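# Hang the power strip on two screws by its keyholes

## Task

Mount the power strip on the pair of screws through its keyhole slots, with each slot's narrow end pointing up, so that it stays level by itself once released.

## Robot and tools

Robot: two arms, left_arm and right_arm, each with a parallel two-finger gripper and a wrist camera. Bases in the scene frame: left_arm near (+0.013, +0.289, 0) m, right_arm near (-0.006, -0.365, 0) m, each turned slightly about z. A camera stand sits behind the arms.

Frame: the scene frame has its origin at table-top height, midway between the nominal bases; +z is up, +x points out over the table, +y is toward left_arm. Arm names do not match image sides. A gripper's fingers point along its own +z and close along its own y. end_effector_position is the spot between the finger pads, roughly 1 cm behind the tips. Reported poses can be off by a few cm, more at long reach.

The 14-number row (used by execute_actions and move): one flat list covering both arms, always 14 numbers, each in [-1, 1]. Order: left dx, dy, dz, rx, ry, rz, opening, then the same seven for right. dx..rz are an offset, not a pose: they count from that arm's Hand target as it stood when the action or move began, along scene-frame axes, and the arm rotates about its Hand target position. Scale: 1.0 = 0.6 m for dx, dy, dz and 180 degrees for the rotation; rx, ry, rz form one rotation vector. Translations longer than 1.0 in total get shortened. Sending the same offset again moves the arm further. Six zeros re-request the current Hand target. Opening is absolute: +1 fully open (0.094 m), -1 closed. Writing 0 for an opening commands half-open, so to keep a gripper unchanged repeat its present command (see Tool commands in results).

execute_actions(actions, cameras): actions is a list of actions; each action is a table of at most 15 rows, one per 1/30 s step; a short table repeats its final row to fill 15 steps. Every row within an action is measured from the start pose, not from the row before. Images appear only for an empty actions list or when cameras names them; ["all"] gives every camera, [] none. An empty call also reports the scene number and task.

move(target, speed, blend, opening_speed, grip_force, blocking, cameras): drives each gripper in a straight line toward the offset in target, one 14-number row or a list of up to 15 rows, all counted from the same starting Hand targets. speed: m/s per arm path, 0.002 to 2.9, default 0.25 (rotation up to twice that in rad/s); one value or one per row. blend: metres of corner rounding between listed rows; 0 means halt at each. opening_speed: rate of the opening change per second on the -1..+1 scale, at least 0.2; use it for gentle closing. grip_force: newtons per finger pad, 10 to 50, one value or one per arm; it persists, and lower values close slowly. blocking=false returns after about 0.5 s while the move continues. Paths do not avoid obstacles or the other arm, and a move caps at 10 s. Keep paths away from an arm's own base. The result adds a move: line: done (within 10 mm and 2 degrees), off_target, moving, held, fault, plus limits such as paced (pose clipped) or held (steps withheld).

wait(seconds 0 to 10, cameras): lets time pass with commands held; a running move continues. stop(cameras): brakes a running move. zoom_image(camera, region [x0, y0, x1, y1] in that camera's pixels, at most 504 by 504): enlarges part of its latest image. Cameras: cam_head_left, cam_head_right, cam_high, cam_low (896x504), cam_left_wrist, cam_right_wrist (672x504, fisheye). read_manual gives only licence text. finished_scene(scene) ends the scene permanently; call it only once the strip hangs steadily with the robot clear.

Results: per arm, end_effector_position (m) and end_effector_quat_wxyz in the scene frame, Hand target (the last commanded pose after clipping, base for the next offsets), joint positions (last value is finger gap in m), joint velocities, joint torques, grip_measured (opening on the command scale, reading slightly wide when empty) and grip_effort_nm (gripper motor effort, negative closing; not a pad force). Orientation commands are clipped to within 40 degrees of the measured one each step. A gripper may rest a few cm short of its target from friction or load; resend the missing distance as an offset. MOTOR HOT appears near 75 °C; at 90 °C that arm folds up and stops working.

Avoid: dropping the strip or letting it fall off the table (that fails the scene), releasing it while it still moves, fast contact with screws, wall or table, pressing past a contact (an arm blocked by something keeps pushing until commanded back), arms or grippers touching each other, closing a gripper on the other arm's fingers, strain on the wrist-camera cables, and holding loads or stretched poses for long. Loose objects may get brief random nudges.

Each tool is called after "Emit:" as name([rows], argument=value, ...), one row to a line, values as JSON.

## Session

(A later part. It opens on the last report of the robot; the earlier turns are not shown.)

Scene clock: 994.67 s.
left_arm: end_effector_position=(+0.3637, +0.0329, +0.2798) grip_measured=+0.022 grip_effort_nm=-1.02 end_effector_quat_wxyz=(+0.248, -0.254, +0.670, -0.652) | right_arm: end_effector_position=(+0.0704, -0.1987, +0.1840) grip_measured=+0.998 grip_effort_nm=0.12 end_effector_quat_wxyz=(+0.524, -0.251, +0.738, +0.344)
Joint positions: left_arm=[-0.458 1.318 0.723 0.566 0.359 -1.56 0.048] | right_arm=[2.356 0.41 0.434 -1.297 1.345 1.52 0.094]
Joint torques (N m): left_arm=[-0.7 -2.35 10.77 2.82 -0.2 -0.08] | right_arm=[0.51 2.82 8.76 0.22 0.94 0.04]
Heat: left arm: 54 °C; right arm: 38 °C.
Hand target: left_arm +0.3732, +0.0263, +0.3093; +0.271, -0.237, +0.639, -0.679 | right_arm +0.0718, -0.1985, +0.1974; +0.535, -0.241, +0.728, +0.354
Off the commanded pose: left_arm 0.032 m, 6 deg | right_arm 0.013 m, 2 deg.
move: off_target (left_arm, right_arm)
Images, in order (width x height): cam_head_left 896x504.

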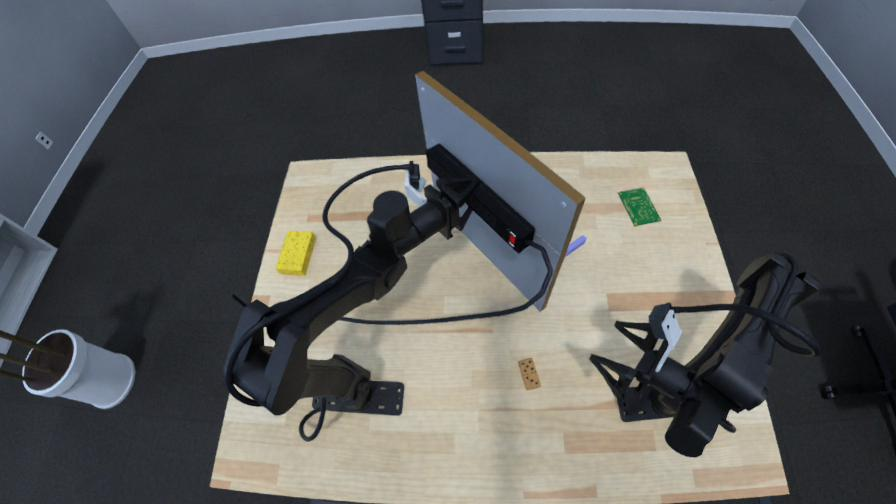

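Emit:
move(target=[0.0,0,-0.012,0,0,0,-0.3,0,0,0,0,0,0,1], speed=0.03)

Emit:
move(target=[0.0,0,-0.01,0,0,0,-0.3,0,0,0,0,0,0,1], speed=0.03)

Scene clock: 999.57 s.
left_arm: end_effector_position=(+0.3639, +0.0328, +0.2799) grip_measured=+0.022 grip_effort_nm=-1.02 end_effector_quat_wxyz=(+0.247, -0.252, +0.670, -0.654) | right_arm: end_effector_position=(+0.0704, -0.1987, +0.1840) grip_measured=+0.998 grip_effort_nm=0.12 end_effector_quat_wxyz=(+0.524, -0.251, +0.738, +0.344)
Joint positions: left_arm=[-0.455 1.321 0.723 0.572 0.367 -1.56 0.048] | right_arm=[2.356 0.41 0.434 -1.297 1.345 1.52 0.094]
Joint torques (N m): left_arm=[-1.1 -1.74 9.13 3.05 -0.25 -0.05] | right_arm=[0.54 2.81 8.77 0.23 0.94 0.04]
Heat: left arm: 54 °C; right arm: 38 °C.
Hand target: left_arm +0.3733, +0.0263, +0.3021; +0.271, -0.238, +0.639, -0.679 | right_arm +0.0718, -0.1985, +0.1974; +0.535, -0.241, +0.728, +0.354
Off the commanded pose: left_arm 0.025 m, 6 deg | right_arm 0.013 m, 2 deg.
move: off_target (left_arm, right_arm)

Scene clock: 1000.50 s.
left_arm: end_effector_position=(+0.3639, +0.0327, +0.2794) grip_measured=+0.022 grip_effort_nm=-1.02 end_effector_quat_wxyz=(+0.248, -0.249, +0.666, -0.658) | right_arm: end_effector_position=(+0.0704, -0.1987, +0.1840) grip_measured=+0.998 grip_effort_nm=0.12 end_effector_quat_wxyz=(+0.524, -0.251, +0.738, +0.344)
Joint positions: left_arm=[-0.454 1.329 0.711 0.606 0.371 -1.564 0.048] | right_arm=[2.356 0.41 0.434 -1.297 1.345 1.52 0.094]
Joint torques (N m): left_arm=[-1.09 -1.36 8.66 2.95 -0.3 -0.04] | right_arm=[0.51 2.8 8.76 0.22 0.94 0.04]
Heat: left arm: 54 °C; right arm: 38 °C.
Hand target: left_arm +0.3732, +0.0262, +0.2959; +0.271, -0.238, +0.640, -0.679 | right_arm +0.0718, -0.1985, +0.1974; +0.535, -0.241, +0.728, +0.354
Off the commanded pose: left_arm 0.020 m, 5 deg | right_arm 0.013 m, 2 deg.
move: off_target (left_arm, right_arm)

Emit:
move(target=[0.0,0,-0.01,0,0,0,-0.3,0,0,0,0,0,0,1], speed=0.03, cameras=["cam_head_left"])

Emit:
zoom_image(camera="cam_head_left", region=[495, 190, 555, 250])

Emit:
zoom_image(camera="cam_head_left", region=[415, 125, 475, 185])

Scene clock: 1006.50 s.
left_arm: end_effector_position=(+0.3637, +0.0327, +0.2790) grip_measured=+0.022 grip_effort_nm=-1.02 end_effector_quat_wxyz=(+0.251, -0.246, +0.659, -0.665) | right_arm: end_effector_position=(+0.0704, -0.1987, +0.1840) grip_measured=+0.998 grip_effort_nm=0.12 end_effector_quat_wxyz=(+0.524, -0.251, +0.738, +0.344)
Joint positions: left_arm=[-0.454 1.339 0.694 0.656 0.371 -1.571 0.048] | right_arm=[2.356 0.41 0.434 -1.297 1.345 1.52 0.094]
Joint torques (N m): left_arm=[-1.26 -1.02 8.8 2.75 -0.3 0.02] | right_arm=[0.53 2.81 8.77 0.22 0.94 0.04]
Heat: left arm: 55 °C; right arm: 38 °C.
Hand target: left_arm +0.3732, +0.0262, +0.2900; +0.271, -0.237, +0.640, -0.679 | right_arm +0.0718, -0.1985, +0.1974; +0.535, -0.241, +0.728, +0.354
Off the commanded pose: left_arm 0.016 m, 4 deg | right_arm 0.013 m, 2 deg.
move: off_target (left_arm, right_arm)
Images, in order (width x height): cam_head_left 896x504.

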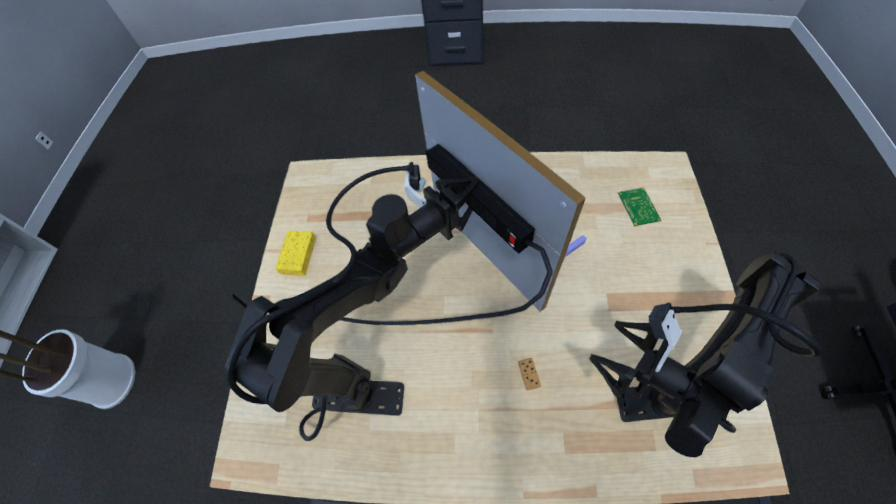

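Scaled by 8.400 from the camera's 896x504 image, which has a finer 1280x720 frame.

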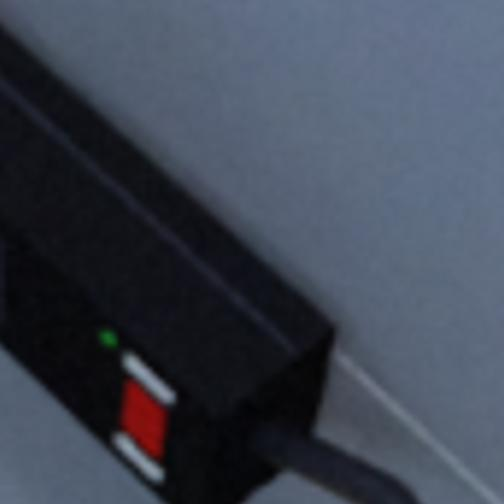

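Scaled by 8.400 from the camera's 896x504 image, which has a finer 1280x720 frame.

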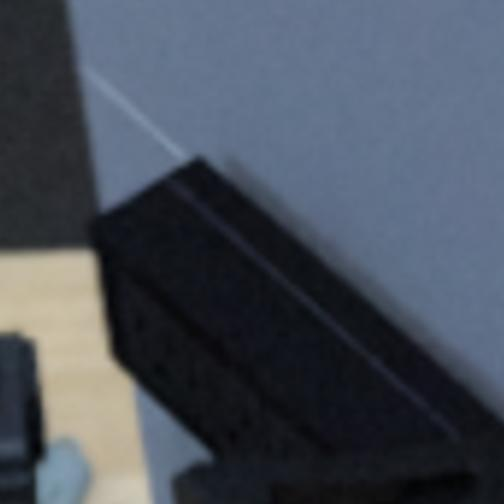

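Emit:
move(target=[0.0085,-0.0103,0.012,0,0,0,-0.3,0,0,0,0,0,0,1], speed=0.03, cameras=["cam_head_left"])

Emit:
zoom_image(camera="cam_head_left", region=[495, 190, 555, 250])

Emit:
zoom_image(camera="cam_head_left", region=[415, 125, 475, 185])

Scene clock: 1011.87 s.
left_arm: end_effector_position=(+0.3639, +0.0326, +0.2785) grip_measured=+0.022 grip_effort_nm=-1.02 end_effector_quat_wxyz=(+0.251, -0.246, +0.659, -0.665) | right_arm: end_effector_position=(+0.0704, -0.1987, +0.1840) grip_measured=+0.998 grip_effort_nm=0.12 end_effector_quat_wxyz=(+0.524, -0.251, +0.738, +0.344)
Joint positions: left_arm=[-0.454 1.34 0.694 0.656 0.371 -1.571 0.048] | right_arm=[2.356 0.41 0.434 -1.297 1.345 1.52 0.094]
Joint torques (N m): left_arm=[-1.92 -0.32 12.19 2.53 -0.46 0.02] | right_arm=[0.51 2.8 8.77 0.22 0.94 0.04]
Heat: left arm: 54 °C; right arm: 38 °C.
Hand target: left_arm +0.3783, +0.0200, +0.2972; +0.271, -0.238, +0.640, -0.679 | right_arm +0.0718, -0.1985, +0.1974; +0.535, -0.241, +0.728, +0.354
Off the commanded pose: left_arm 0.027 m, 4 deg | right_arm 0.013 m, 2 deg.
move: off_target (left_arm, right_arm)
Images, in order (width x height): cam_head_left 896x504.

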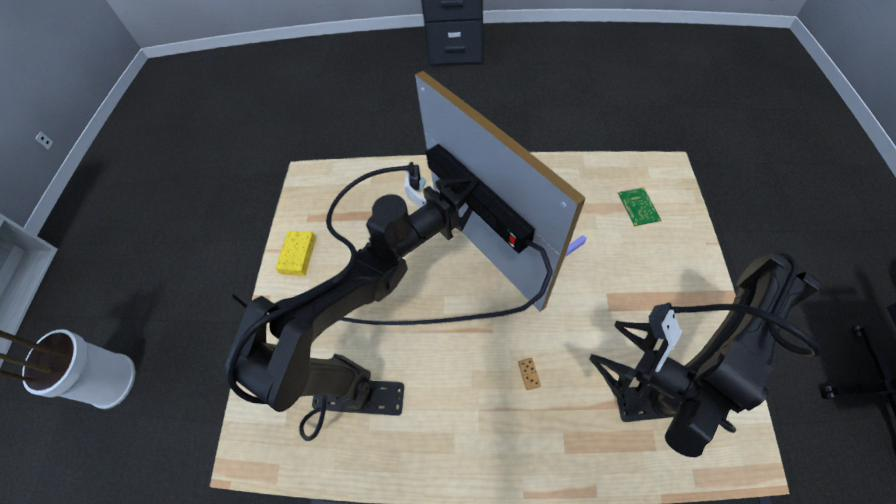

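Scaled by 8.400 from the camera's 896x504 image, which has a finer 1280x720 frame.

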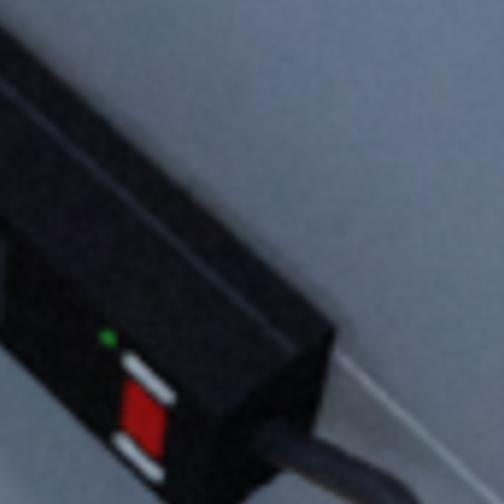

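Scaled by 8.400 from the camera's 896x504 image, which has a finer 1280x720 frame.

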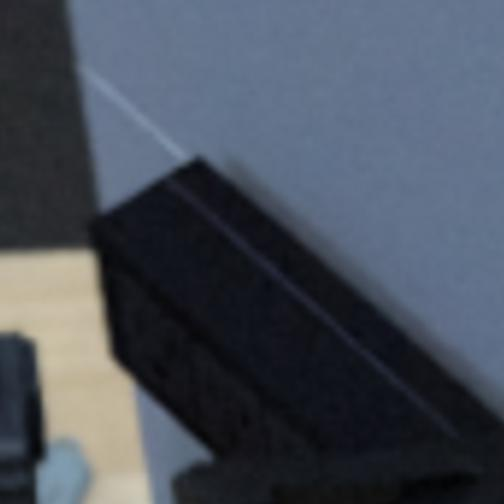

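Emit:
move([
  [-0.0105,0.022,-0.006,0,0,0,-0.3,0,0,0,0,0,0,1],
  [-0.006,0.025,-0.006,0,0,0,-0.3,0,0,0,0,0,0,1],
  [0.006,0.009,-0.006,0,0,0,-0.3,0,0,0,0,0,0,1],
], speed=0.04, cameras=["cam_head_left"])

Emit:
zoom_image(camera="cam_head_left", region=[495, 190, 555, 250])

Emit:
zoom_image(camera="cam_head_left", region=[415, 125, 475, 185])

Scene clock: 1027.63 s.
left_arm: end_effector_position=(+0.3642, +0.0329, +0.2783) grip_measured=+0.022 grip_effort_nm=-1.02 end_effector_quat_wxyz=(+0.246, -0.238, +0.660, -0.669) | right_arm: end_effector_position=(+0.0704, -0.1987, +0.1840) grip_measured=+0.998 grip_effort_nm=0.12 end_effector_quat_wxyz=(+0.524, -0.251, +0.738, +0.344)
Joint positions: left_arm=[-0.44 1.35 0.694 0.673 0.405 -1.572 0.048] | right_arm=[2.356 0.41 0.434 -1.297 1.345 1.52 0.094]
Joint torques (N m): left_arm=[-1.14 -0.23 11.66 2.46 -0.57 0.01] | right_arm=[0.51 2.81 8.76 0.22 0.94 0.04]
Heat: left arm: 53 °C; right arm: 38 °C.
Hand target: left_arm +0.3820, +0.0256, +0.2937; +0.271, -0.238, +0.639, -0.679 | right_arm +0.0718, -0.1985, +0.1974; +0.535, -0.241, +0.728, +0.354
Off the commanded pose: left_arm 0.025 m, 4 deg | right_arm 0.013 m, 2 deg.
move: off_target (left_arm, right_arm)
Images, in order (width x height): cam_head_left 896x504.

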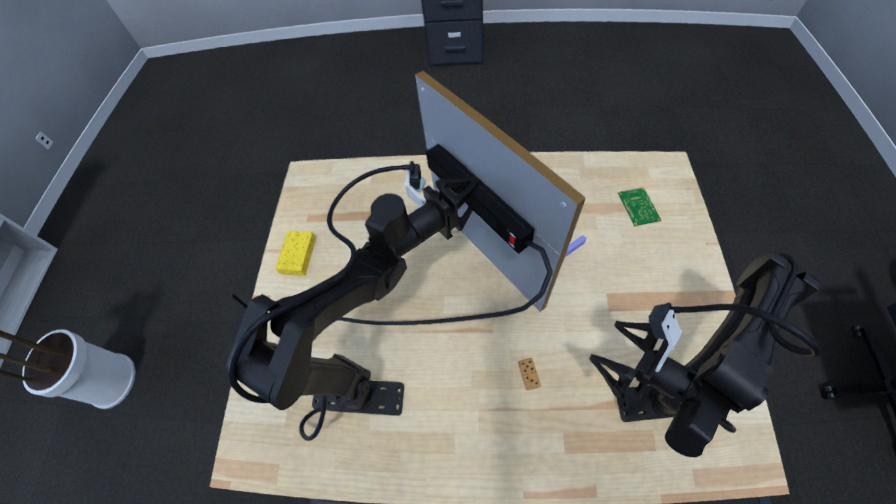

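Scaled by 8.400 from the camera's 896x504 image, which has a finer 1280x720 frame.

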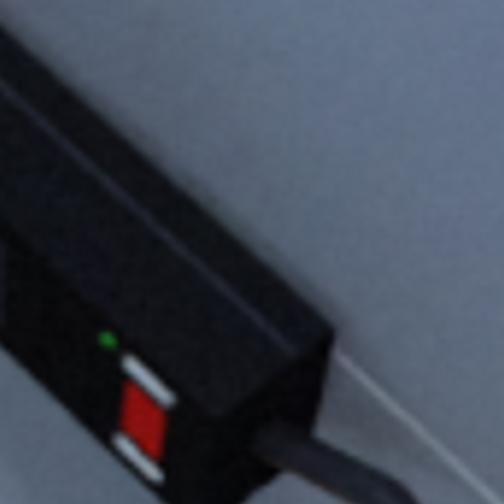

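Scaled by 8.400 from the camera's 896x504 image, which has a finer 1280x720 frame.

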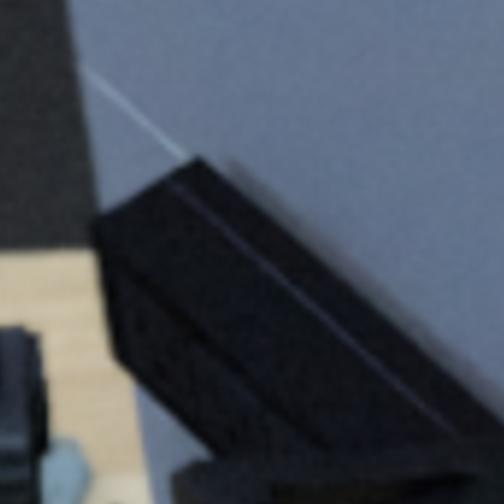

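Emit:
move(target=[-0.0065,-0.0053,0,0.0075,-0.0092,-0.012,-0.3,0,0,0,0,0,0,1], speed=0.03)

Emit:
move(target=[0,0,0,0.0055,-0.0068,-0.012,-0.3,0,0,0,0,0,0,1], speed=0.03, cameras=["cam_head_left"])

Emit:
zoom_image(camera="cam_head_left", region=[495, 190, 555, 250])

Emit:
zoom_image(camera="cam_head_left", region=[415, 125, 475, 185])

Scene clock: 1041.67 s.
left_arm: end_effector_position=(+0.3640, +0.0326, +0.2780) grip_measured=+0.022 grip_effort_nm=-1.02 end_effector_quat_wxyz=(+0.241, -0.230, +0.661, -0.672) | right_arm: end_effector_position=(+0.0704, -0.1987, +0.1840) grip_measured=+0.998 grip_effort_nm=0.12 end_effector_quat_wxyz=(+0.524, -0.251, +0.738, +0.344)
Joint positions: left_arm=[-0.43 1.358 0.694 0.686 0.434 -1.571 0.048] | right_arm=[2.356 0.41 0.434 -1.297 1.345 1.52 0.094]
Joint torques (N m): left_arm=[-1.47 -0.58 11.66 2.4 -0.31 0.27] | right_arm=[0.51 2.84 8.77 0.22 0.94 0.04]
Heat: left arm: 53 °C; right arm: 38 °C.
Hand target: left_arm +0.3781, +0.0224, +0.2936; +0.270, -0.212, +0.648, -0.680 | right_arm +0.0718, -0.1985, +0.1974; +0.535, -0.241, +0.728, +0.354
Off the commanded pose: left_arm 0.023 m, 4 deg | right_arm 0.013 m, 2 deg.
move: off_target (left_arm, right_arm)

Scene clock: 1043.03 s.
left_arm: end_effector_position=(+0.3643, +0.0320, +0.2753) grip_measured=+0.022 grip_effort_nm=-1.02 end_effector_quat_wxyz=(+0.240, -0.206, +0.667, -0.675) | right_arm: end_effector_position=(+0.0704, -0.1987, +0.1840) grip_measured=+0.998 grip_effort_nm=0.12 end_effector_quat_wxyz=(+0.524, -0.251, +0.738, +0.344)
Joint positions: left_arm=[-0.408 1.382 0.694 0.717 0.493 -1.541 0.048] | right_arm=[2.356 0.41 0.434 -1.297 1.345 1.52 0.094]
Joint torques (N m): left_arm=[-1.32 -1.57 12.57 2.18 -0.31 0.22] | right_arm=[0.53 2.81 8.79 0.22 0.94 0.04]
Heat: left arm: 53 °C; right arm: 38 °C.
Hand target: left_arm +0.3780, +0.0223, +0.2936; +0.266, -0.191, +0.655, -0.681 | right_arm +0.0718, -0.1985, +0.1974; +0.535, -0.241, +0.728, +0.354
Off the commanded pose: left_arm 0.025 m, 4 deg | right_arm 0.013 m, 2 deg.
move: off_target (left_arm, right_arm)
Images, in order (width x height): cam_head_left 896x504.

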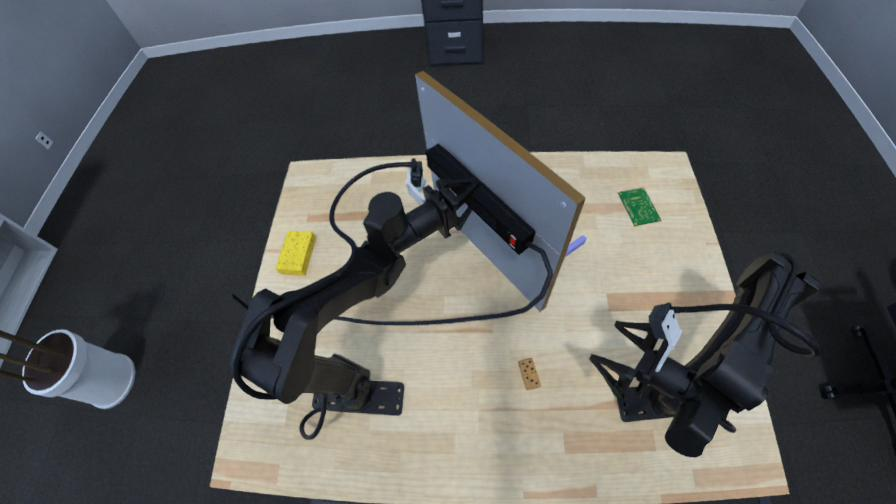

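Scaled by 8.400 from the camera's 896x504 image, which has a finer 1280x720 frame.

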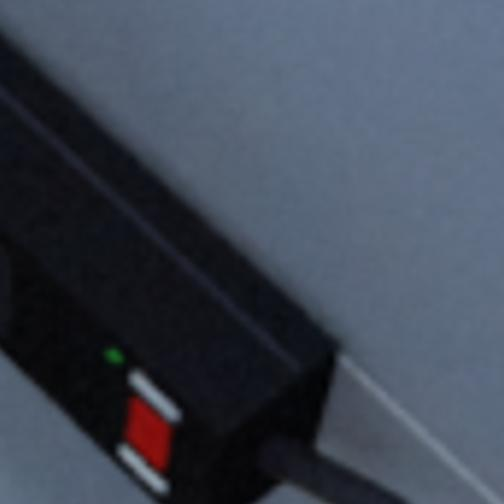

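Scaled by 8.400 from the camera's 896x504 image, which has a finer 1280x720 frame.

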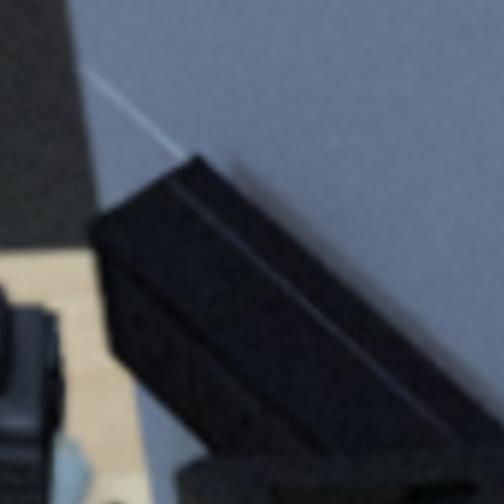

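Emit:
move(target=[0.004,-0.005,0,-0.006,0.0073,0.006,-0.3,0,0,0,0,0,0,1], speed=0.02, cameras=["cam_head_left"])

Emit:
zoom_image(camera="cam_head_left", region=[495, 190, 555, 250])

Emit:
zoom_image(camera="cam_head_left", region=[415, 125, 475, 185])

Scene clock: 1057.23 s.
left_arm: end_effector_position=(+0.3646, +0.0322, +0.2753) grip_measured=+0.022 grip_effort_nm=-1.02 end_effector_quat_wxyz=(+0.241, -0.207, +0.667, -0.674) | right_arm: end_effector_position=(+0.0704, -0.1987, +0.1840) grip_measured=+0.998 grip_effort_nm=0.12 end_effector_quat_wxyz=(+0.524, -0.251, +0.738, +0.344)
Joint positions: left_arm=[-0.408 1.382 0.694 0.717 0.491 -1.542 0.048] | right_arm=[2.356 0.41 0.434 -1.297 1.345 1.52 0.094]
Joint torques (N m): left_arm=[-2.62 -1.16 12.9 2.15 -0.65 -0.01] | right_arm=[0.51 2.82 8.77 0.21 0.94 0.04]
Heat: left arm: 52 °C; right arm: 38 °C.
Hand target: left_arm +0.3805, +0.0193, +0.2936; +0.263, -0.207, +0.649, -0.683 | right_arm +0.0718, -0.1985, +0.1974; +0.535, -0.241, +0.728, +0.354
Off the commanded pose: left_arm 0.027 m, 3 deg | right_arm 0.013 m, 2 deg.
move: off_target (left_arm, right_arm)
Images, in order (width x height): cam_head_left 896x504.

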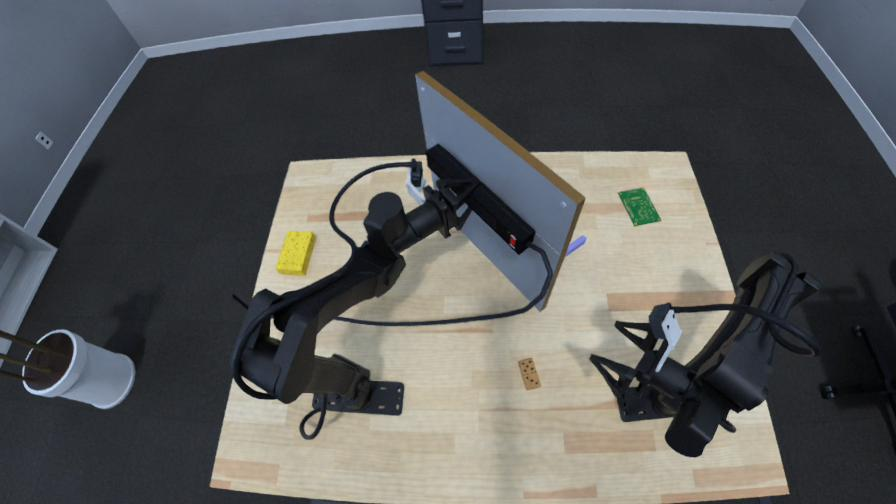

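Scaled by 8.400 from the camera's 896x504 image, which has a finer 1280x720 frame.

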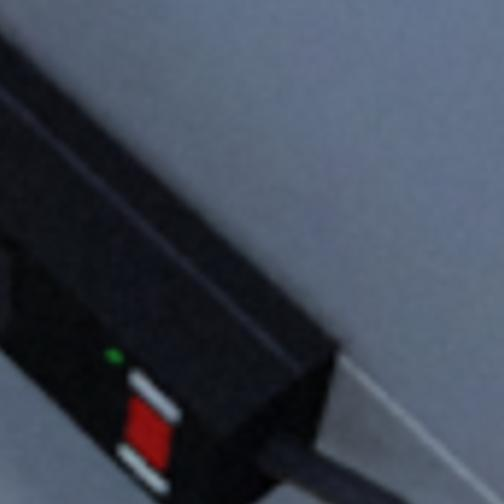

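Scaled by 8.400 from the camera's 896x504 image, which has a finer 1280x720 frame.

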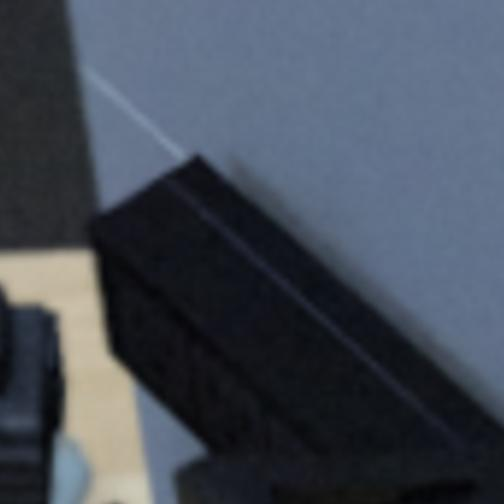

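Emit:
move(target=[0,0,0.007,0,0,-0.005,-0.3,0,0,0,0,0,0,1], speed=0.02, cameras=["cam_head_left"])

Emit:
zoom_image(camera="cam_head_left", region=[495, 190, 555, 250])

Emit:
zoom_image(camera="cam_head_left", region=[415, 125, 475, 185])

Scene clock: 1071.33 s.
left_arm: end_effector_position=(+0.3645, +0.0321, +0.2753) grip_measured=+0.022 grip_effort_nm=-1.02 end_effector_quat_wxyz=(+0.240, -0.206, +0.667, -0.675) | right_arm: end_effector_position=(+0.0704, -0.1987, +0.1840) grip_measured=+0.998 grip_effort_nm=0.12 end_effector_quat_wxyz=(+0.524, -0.251, +0.738, +0.344)
Joint positions: left_arm=[-0.408 1.382 0.694 0.717 0.492 -1.542 0.048] | right_arm=[2.356 0.41 0.434 -1.297 1.345 1.52 0.094]
Joint torques (N m): left_arm=[-1.96 -1.39 14.05 2 -0.43 -0.05] | right_arm=[0.53 2.8 8.76 0.22 0.94 0.03]
Heat: left arm: 52 °C; right arm: 38 °C.
Hand target: left_arm +0.3804, +0.0193, +0.2978; +0.258, -0.202, +0.651, -0.685 | right_arm +0.0718, -0.1985, +0.1974; +0.535, -0.241, +0.728, +0.354
Off the commanded pose: left_arm 0.030 m, 3 deg | right_arm 0.013 m, 2 deg.
move: off_target (left_arm, right_arm)
Images, in order (width x height): cam_head_left 896x504.

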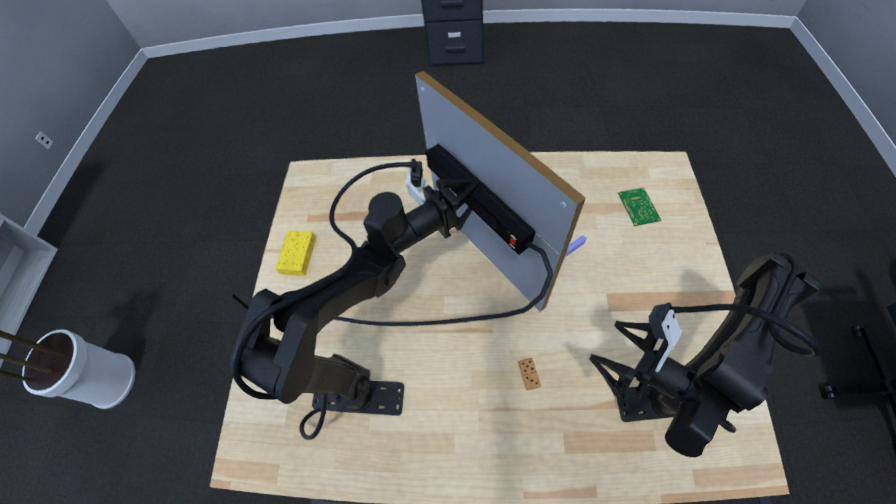

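Scaled by 8.400 from the camera's 896x504 image, which has a finer 1280x720 frame.

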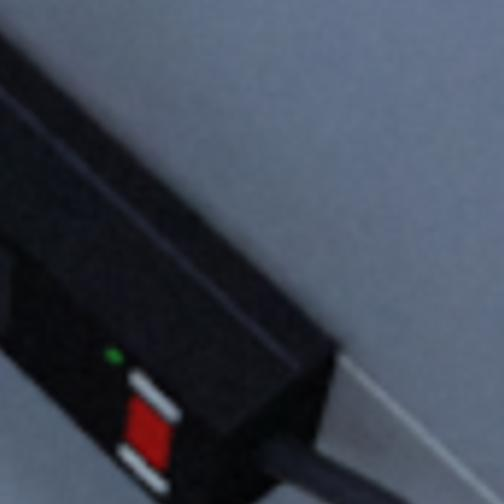

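Scaled by 8.400 from the camera's 896x504 image, which has a finer 1280x720 frame.

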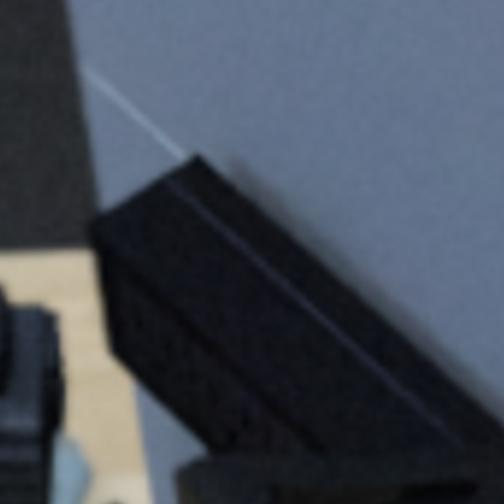

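Emit:
move(target=[0,0,0.012,0,0,0,-0.3,0,0,0,0,0,0,1], speed=0.02)

Emit:
move(target=[0,0,0.008,0,0,0,-0.3,0,0,0,0,0,0,1], speed=0.02, cameras=["cam_head_left"])

Emit:
zoom_image(camera="cam_head_left", region=[495, 190, 555, 250])

Emit:
zoom_image(camera="cam_head_left", region=[415, 125, 475, 185])

Scene clock: 1077.20 s.
left_arm: end_effector_position=(+0.3645, +0.0318, +0.2753) grip_measured=+0.022 grip_effort_nm=-1.02 end_effector_quat_wxyz=(+0.237, -0.209, +0.670, -0.672) | right_arm: end_effector_position=(+0.0704, -0.1987, +0.1840) grip_measured=+0.998 grip_effort_nm=0.12 end_effector_quat_wxyz=(+0.524, -0.251, +0.738, +0.344)
Joint positions: left_arm=[-0.408 1.377 0.703 0.689 0.493 -1.542 0.048] | right_arm=[2.356 0.41 0.434 -1.297 1.345 1.52 0.094]
Joint torques (N m): left_arm=[-1.78 -2.04 14.95 1.97 -0.42 0] | right_arm=[0.53 2.81 8.77 0.22 0.94 0.03]
Heat: left arm: 51 °C; right arm: 38 °C.
Hand target: left_arm +0.3805, +0.0193, +0.3049; +0.258, -0.202, +0.651, -0.685 | right_arm +0.0718, -0.1985, +0.1974; +0.535, -0.241, +0.728, +0.354
Off the commanded pose: left_arm 0.036 m, 4 deg | right_arm 0.013 m, 2 deg.
move: off_target (left_arm, right_arm)

Scene clock: 1078.10 s.
left_arm: end_effector_position=(+0.3645, +0.0318, +0.2760) grip_measured=+0.022 grip_effort_nm=-1.02 end_effector_quat_wxyz=(+0.235, -0.211, +0.675, -0.667) | right_arm: end_effector_position=(+0.0704, -0.1987, +0.1840) grip_measured=+0.998 grip_effort_nm=0.12 end_effector_quat_wxyz=(+0.524, -0.251, +0.738, +0.344)
Joint positions: left_arm=[-0.408 1.369 0.715 0.653 0.493 -1.536 0.048] | right_arm=[2.356 0.41 0.434 -1.297 1.345 1.52 0.094]
Joint torques (N m): left_arm=[-1.88 -2.3 14.94 2.13 -0.42 -0.11] | right_arm=[0.51 2.8 8.77 0.22 0.94 0.04]
Heat: left arm: 51 °C; right arm: 38 °C.
Hand target: left_arm +0.3805, +0.0193, +0.3099; +0.258, -0.202, +0.651, -0.685 | right_arm +0.0718, -0.1985, +0.1974; +0.535, -0.241, +0.728, +0.354
Off the commanded pose: left_arm 0.039 m, 4 deg | right_arm 0.013 m, 2 deg.
move: off_target (left_arm, right_arm)
Images, in order (width x height): cam_head_left 896x504.

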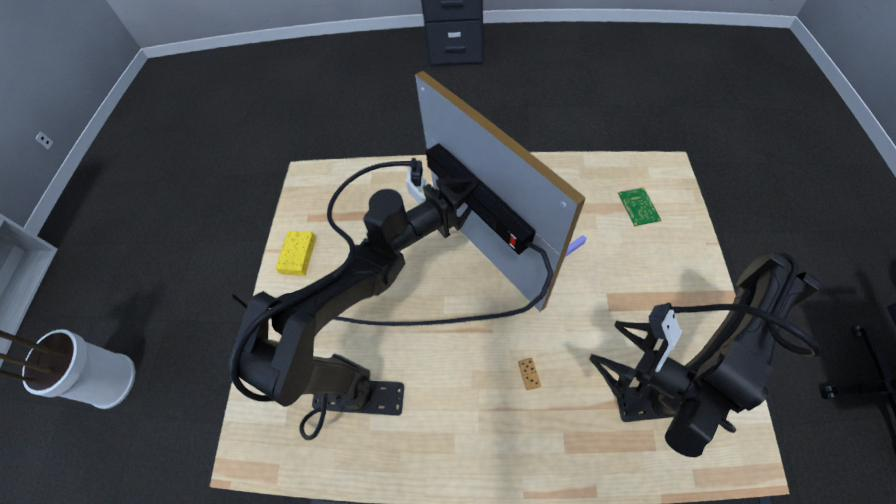

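Scaled by 8.400 from the camera's 896x504 image, which has a finer 1280x720 frame.

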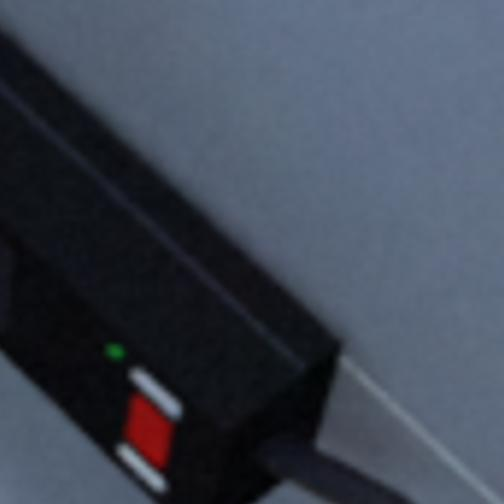

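Scaled by 8.400 from the camera's 896x504 image, which has a finer 1280x720 frame.

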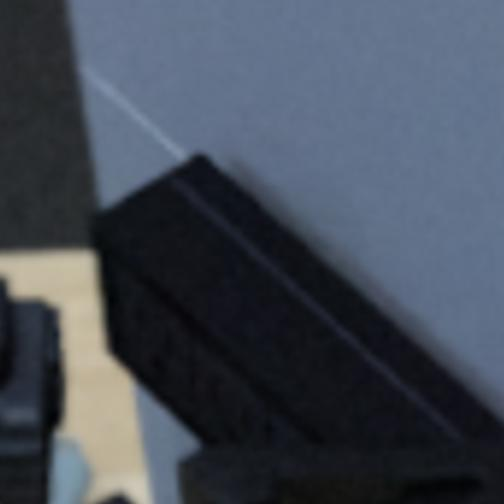

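Emit:
move(target=[-0.0105,0.0129,0.006,0,0,0,-0.3,0,0,0,0,0,0,1], speed=0.02)

Emit:
move(target=[0,0,0.005,0,0,0,-0.3,0,0,0,0,0,0,1], speed=0.02, cameras=["cam_head_left"])

Emit:
zoom_image(camera="cam_head_left", region=[495, 190, 555, 250])

Emit:
zoom_image(camera="cam_head_left", region=[415, 125, 475, 185])

Scene clock: 1084.50 s.
left_arm: end_effector_position=(+0.3642, +0.0321, +0.2761) grip_measured=+0.022 grip_effort_nm=-1.02 end_effector_quat_wxyz=(+0.233, -0.213, +0.678, -0.664) | right_arm: end_effector_position=(+0.0704, -0.1987, +0.1840) grip_measured=+0.998 grip_effort_nm=0.12 end_effector_quat_wxyz=(+0.524, -0.251, +0.738, +0.344)
Joint positions: left_arm=[-0.408 1.362 0.722 0.629 0.492 -1.532 0.048] | right_arm=[2.356 0.41 0.434 -1.297 1.345 1.52 0.094]
Joint torques (N m): left_arm=[-0.77 -4.33 13.15 2.09 -0.27 -0.16] | right_arm=[0.54 2.81 8.76 0.21 0.94 0.03]
Heat: left arm: 51 °C; right arm: 38 °C.
Hand target: left_arm +0.3742, +0.0270, +0.3133; +0.258, -0.202, +0.651, -0.685 | right_arm +0.0718, -0.1985, +0.1974; +0.535, -0.241, +0.728, +0.354
Off the commanded pose: left_arm 0.039 m, 5 deg | right_arm 0.013 m, 2 deg.
move: off_target (left_arm, right_arm)

Scene clock: 1085.33 s.
left_arm: end_effector_position=(+0.3644, +0.0323, +0.2764) grip_measured=+0.022 grip_effort_nm=-1.02 end_effector_quat_wxyz=(+0.232, -0.215, +0.680, -0.661) | right_arm: end_effector_position=(+0.0704, -0.1987, +0.1840) grip_measured=+0.998 grip_effort_nm=0.12 end_effector_quat_wxyz=(+0.524, -0.251, +0.738, +0.344)
Joint positions: left_arm=[-0.408 1.358 0.729 0.609 0.491 -1.529 0.048] | right_arm=[2.356 0.41 0.434 -1.297 1.345 1.52 0.094]
Joint torques (N m): left_arm=[-0.69 -4.29 13.22 2.19 -0.24 -0.14] | right_arm=[0.53 2.81 8.76 0.22 0.94 0.04]
Heat: left arm: 51 °C; right arm: 38 °C.
Hand target: left_arm +0.3742, +0.0271, +0.3164; +0.258, -0.202, +0.651, -0.685 | right_arm +0.0718, -0.1985, +0.1974; +0.535, -0.241, +0.728, +0.354
Off the commanded pose: left_arm 0.041 m, 5 deg | right_arm 0.013 m, 2 deg.
move: off_target (left_arm, right_arm)
Images, in order (width x height): cam_head_left 896x504.

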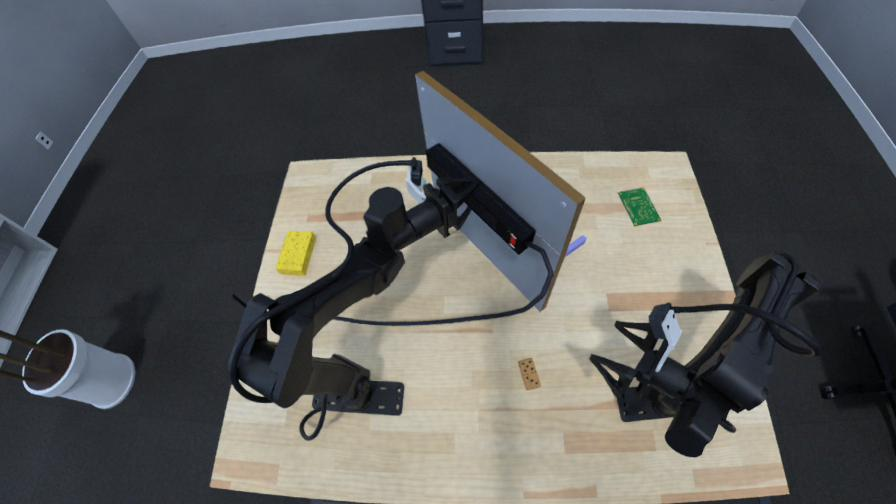

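Scaled by 8.400 from the camera's 896x504 image, which has a finer 1280x720 frame.

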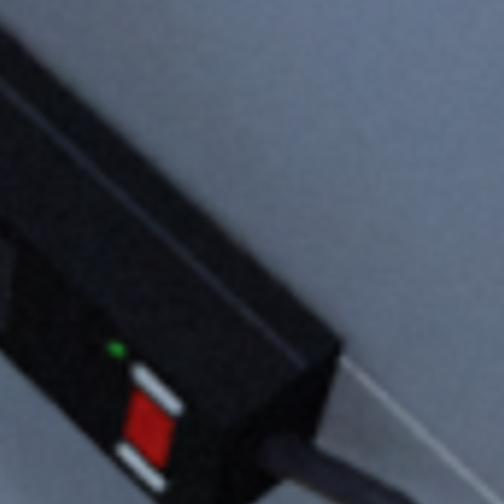

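Scaled by 8.400 from the camera's 896x504 image, which has a finer 1280x720 frame.

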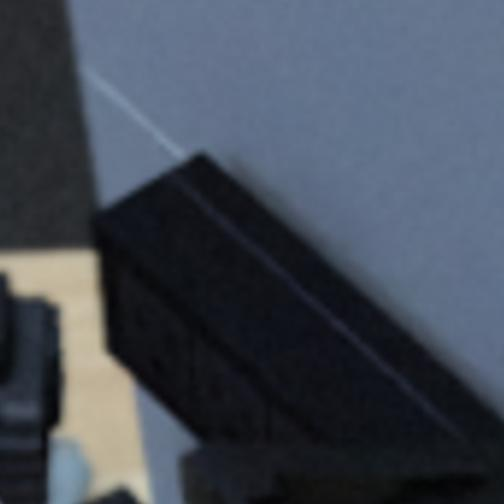

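Emit:
move(target=[0.003,-0.004,0.009,0,0,0,-0.3,0,0,0,0,0,0,1], speed=0.02)

Emit:
move(target=[0.003,-0.004,0.007,0,0,0,-0.3,0,0,0,0,0,0,1], speed=0.02, cameras=["cam_head_left"])

Emit:
zoom_image(camera="cam_head_left", region=[495, 190, 555, 250])

Emit:
zoom_image(camera="cam_head_left", region=[415, 125, 475, 185])

Scene clock: 1092.37 s.
left_arm: end_effector_position=(+0.3645, +0.0321, +0.2770) grip_measured=+0.022 grip_effort_nm=-1.02 end_effector_quat_wxyz=(+0.229, -0.217, +0.685, -0.656) | right_arm: end_effector_position=(+0.0704, -0.1987, +0.1840) grip_measured=+0.998 grip_effort_nm=0.12 end_effector_quat_wxyz=(+0.524, -0.251, +0.738, +0.344)
Joint positions: left_arm=[-0.408 1.351 0.744 0.57 0.492 -1.524 0.048] | right_arm=[2.356 0.41 0.434 -1.297 1.345 1.52 0.094]
Joint torques (N m): left_arm=[-1.02 -4.04 13.89 2.39 -0.32 -0.22] | right_arm=[0.51 2.8 8.76 0.22 0.94 0.03]
Heat: left arm: 50 °C; right arm: 38 °C.
Hand target: left_arm +0.3760, +0.0246, +0.3218; +0.258, -0.202, +0.651, -0.685 | right_arm +0.0718, -0.1985, +0.1974; +0.535, -0.241, +0.728, +0.354
Off the commanded pose: left_arm 0.047 m, 6 deg | right_arm 0.013 m, 2 deg.
move: off_target (left_arm, right_arm)

Scene clock: 1093.27 s.
left_arm: end_effector_position=(+0.3647, +0.0320, +0.2775) grip_measured=+0.022 grip_effort_nm=-1.02 end_effector_quat_wxyz=(+0.226, -0.219, +0.689, -0.653) | right_arm: end_effector_position=(+0.0704, -0.1987, +0.1840) grip_measured=+0.998 grip_effort_nm=0.12 end_effector_quat_wxyz=(+0.524, -0.251, +0.738, +0.344)
Joint positions: left_arm=[-0.408 1.347 0.756 0.539 0.492 -1.521 0.048] | right_arm=[2.356 0.41 0.434 -1.297 1.345 1.52 0.094]
Joint torques (N m): left_arm=[-1.31 -3.74 14.34 2.56 -0.33 -0.28] | right_arm=[0.51 2.8 8.79 0.22 0.94 0.04]
Heat: left arm: 51 °C; right arm: 38 °C.
Hand target: left_arm +0.3778, +0.0222, +0.3260; +0.258, -0.202, +0.651, -0.685 | right_arm +0.0718, -0.1985, +0.1974; +0.535, -0.241, +0.728, +0.354
Off the commanded pose: left_arm 0.051 m, 7 deg | right_arm 0.013 m, 2 deg.
move: off_target (left_arm, right_arm)
Images, in order (width x height): cam_head_left 896x504.

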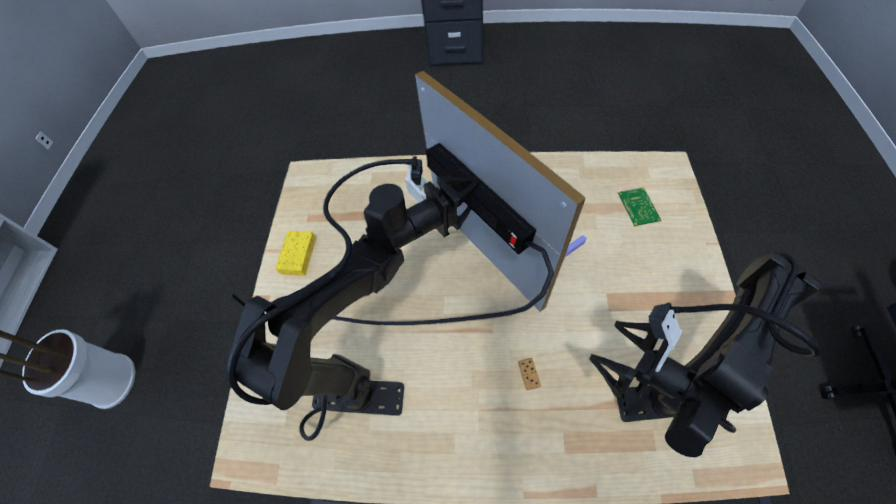

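Scaled by 8.400 from the camera's 896x504 image, which has a finer 1280x720 frame.

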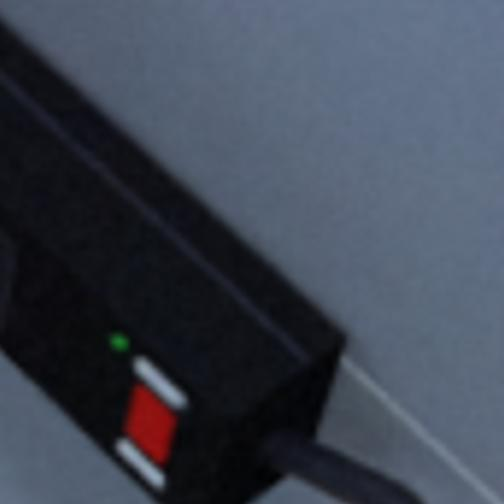

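Scaled by 8.400 from the camera's 896x504 image, which has a finer 1280x720 frame.

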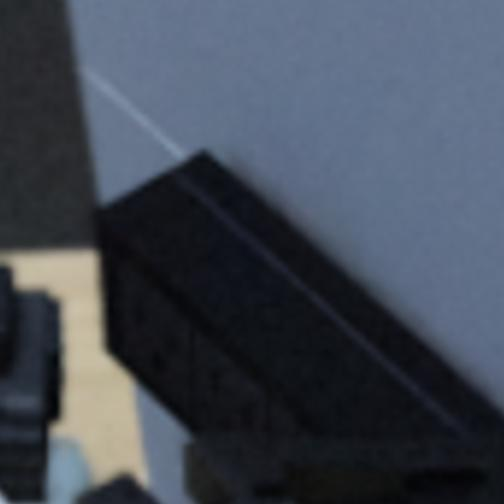

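Emit:
move([
  [-0.0373,0.047,-0.02,-0.0066,0.0092,0.0229,-0.3,0,0,0,0,0,0,1],
  [-0.0373,0.047,-0.0967,-0.0066,0.0092,0.0229,-0.3,0,0,0,0,0,0,1],
  [-0.0373,0.047,-0.0258,-0.0066,0.0092,0.0229,-0.3,0,0,0,0,0,0,1],
], speed=0.06, cameras=["cam_head_left","cam_head_right"])

Emit:
zoom_image(camera="cam_head_left", region=[495, 190, 555, 250])

Emit:
zoom_image(camera="cam_head_left", region=[415, 125, 475, 185])

Emit:
zoom_image(camera="cam_head_right", region=[495, 190, 555, 250])

Emit:
zoom_image(camera="cam_head_right", region=[415, 125, 475, 185])

Scene clock: 1140.93 s.
left_arm: end_effector_position=(+0.3541, +0.0505, +0.2671) grip_measured=+0.022 grip_effort_nm=-1.02 end_effector_quat_wxyz=(+0.245, -0.257, +0.673, -0.649) | right_arm: end_effector_position=(+0.0704, -0.1987, +0.1840) grip_measured=+0.998 grip_effort_nm=0.12 end_effector_quat_wxyz=(+0.524, -0.251, +0.738, +0.344)
Joint positions: left_arm=[-0.414 1.262 0.644 0.577 0.403 -1.559 0.048] | right_arm=[2.356 0.41 0.434 -1.297 1.345 1.52 0.094]
Joint torques (N m): left_arm=[-0.21 -6.02 11.07 2.32 -0.12 -0.16] | right_arm=[0.54 2.8 8.77 0.22 0.94 0.03]
Heat: left arm: 53 °C; right arm: 38 °C.
Hand target: left_arm +0.3554, +0.0504, +0.3106; +0.271, -0.238, +0.640, -0.679 | right_arm +0.0718, -0.1985, +0.1974; +0.535, -0.241, +0.728, +0.354
Off the commanded pose: left_arm 0.043 m, 6 deg | right_arm 0.013 m, 2 deg.
move: off_target (left_arm, right_arm)
Images, in order (width x height): cam_head_left 896x504, cam_head_right 896x504.

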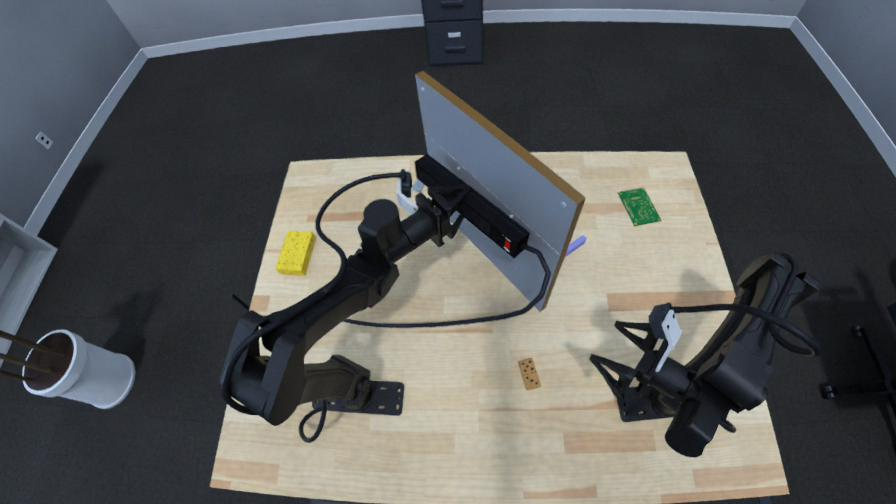

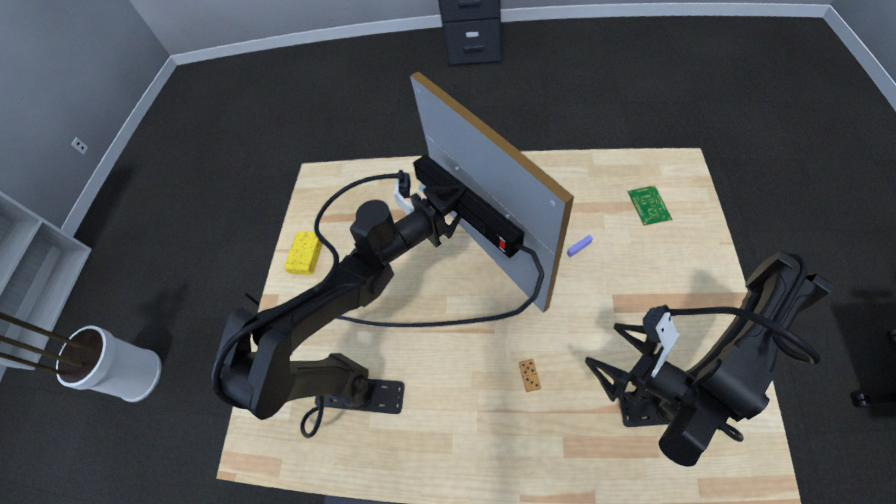

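Scaled by 8.400 from the camera's 896x504 image, which has a finer 1280x720 frame.

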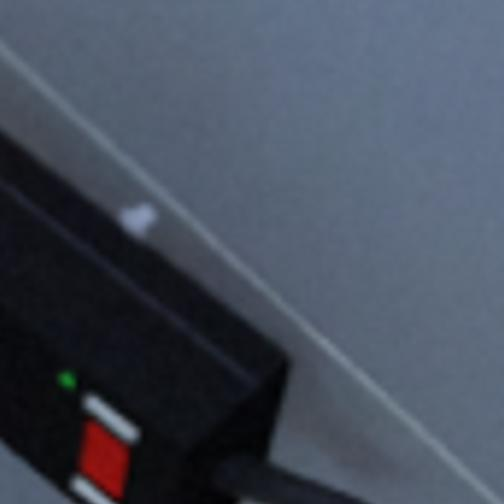

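Scaled by 8.400 from the camera's 896x504 image, which has a finer 1280x720 frame.

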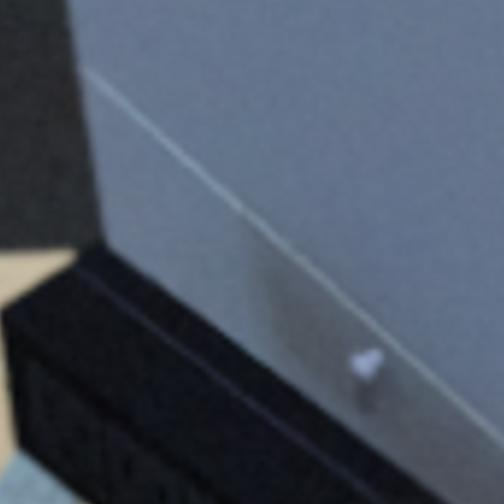

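Scaled by 8.400 from the camera's 896x504 image, which has a finer 1280x720 frame.

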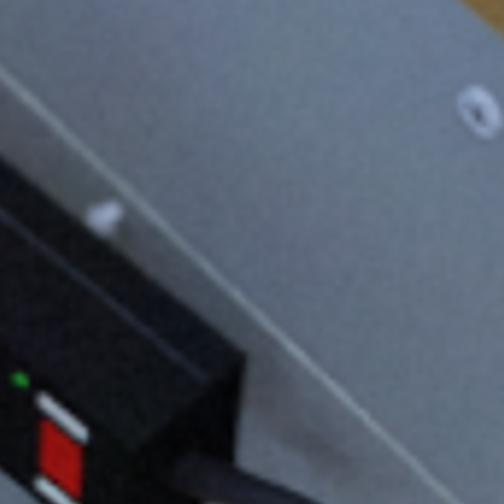

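Scaled by 8.400 from the camera's 896x504 image, which has a finer 1280x720 frame.

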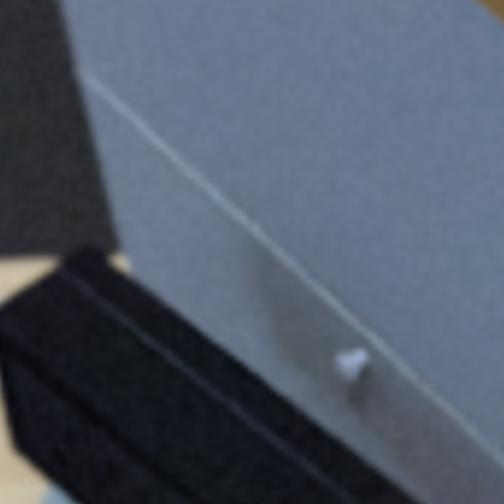

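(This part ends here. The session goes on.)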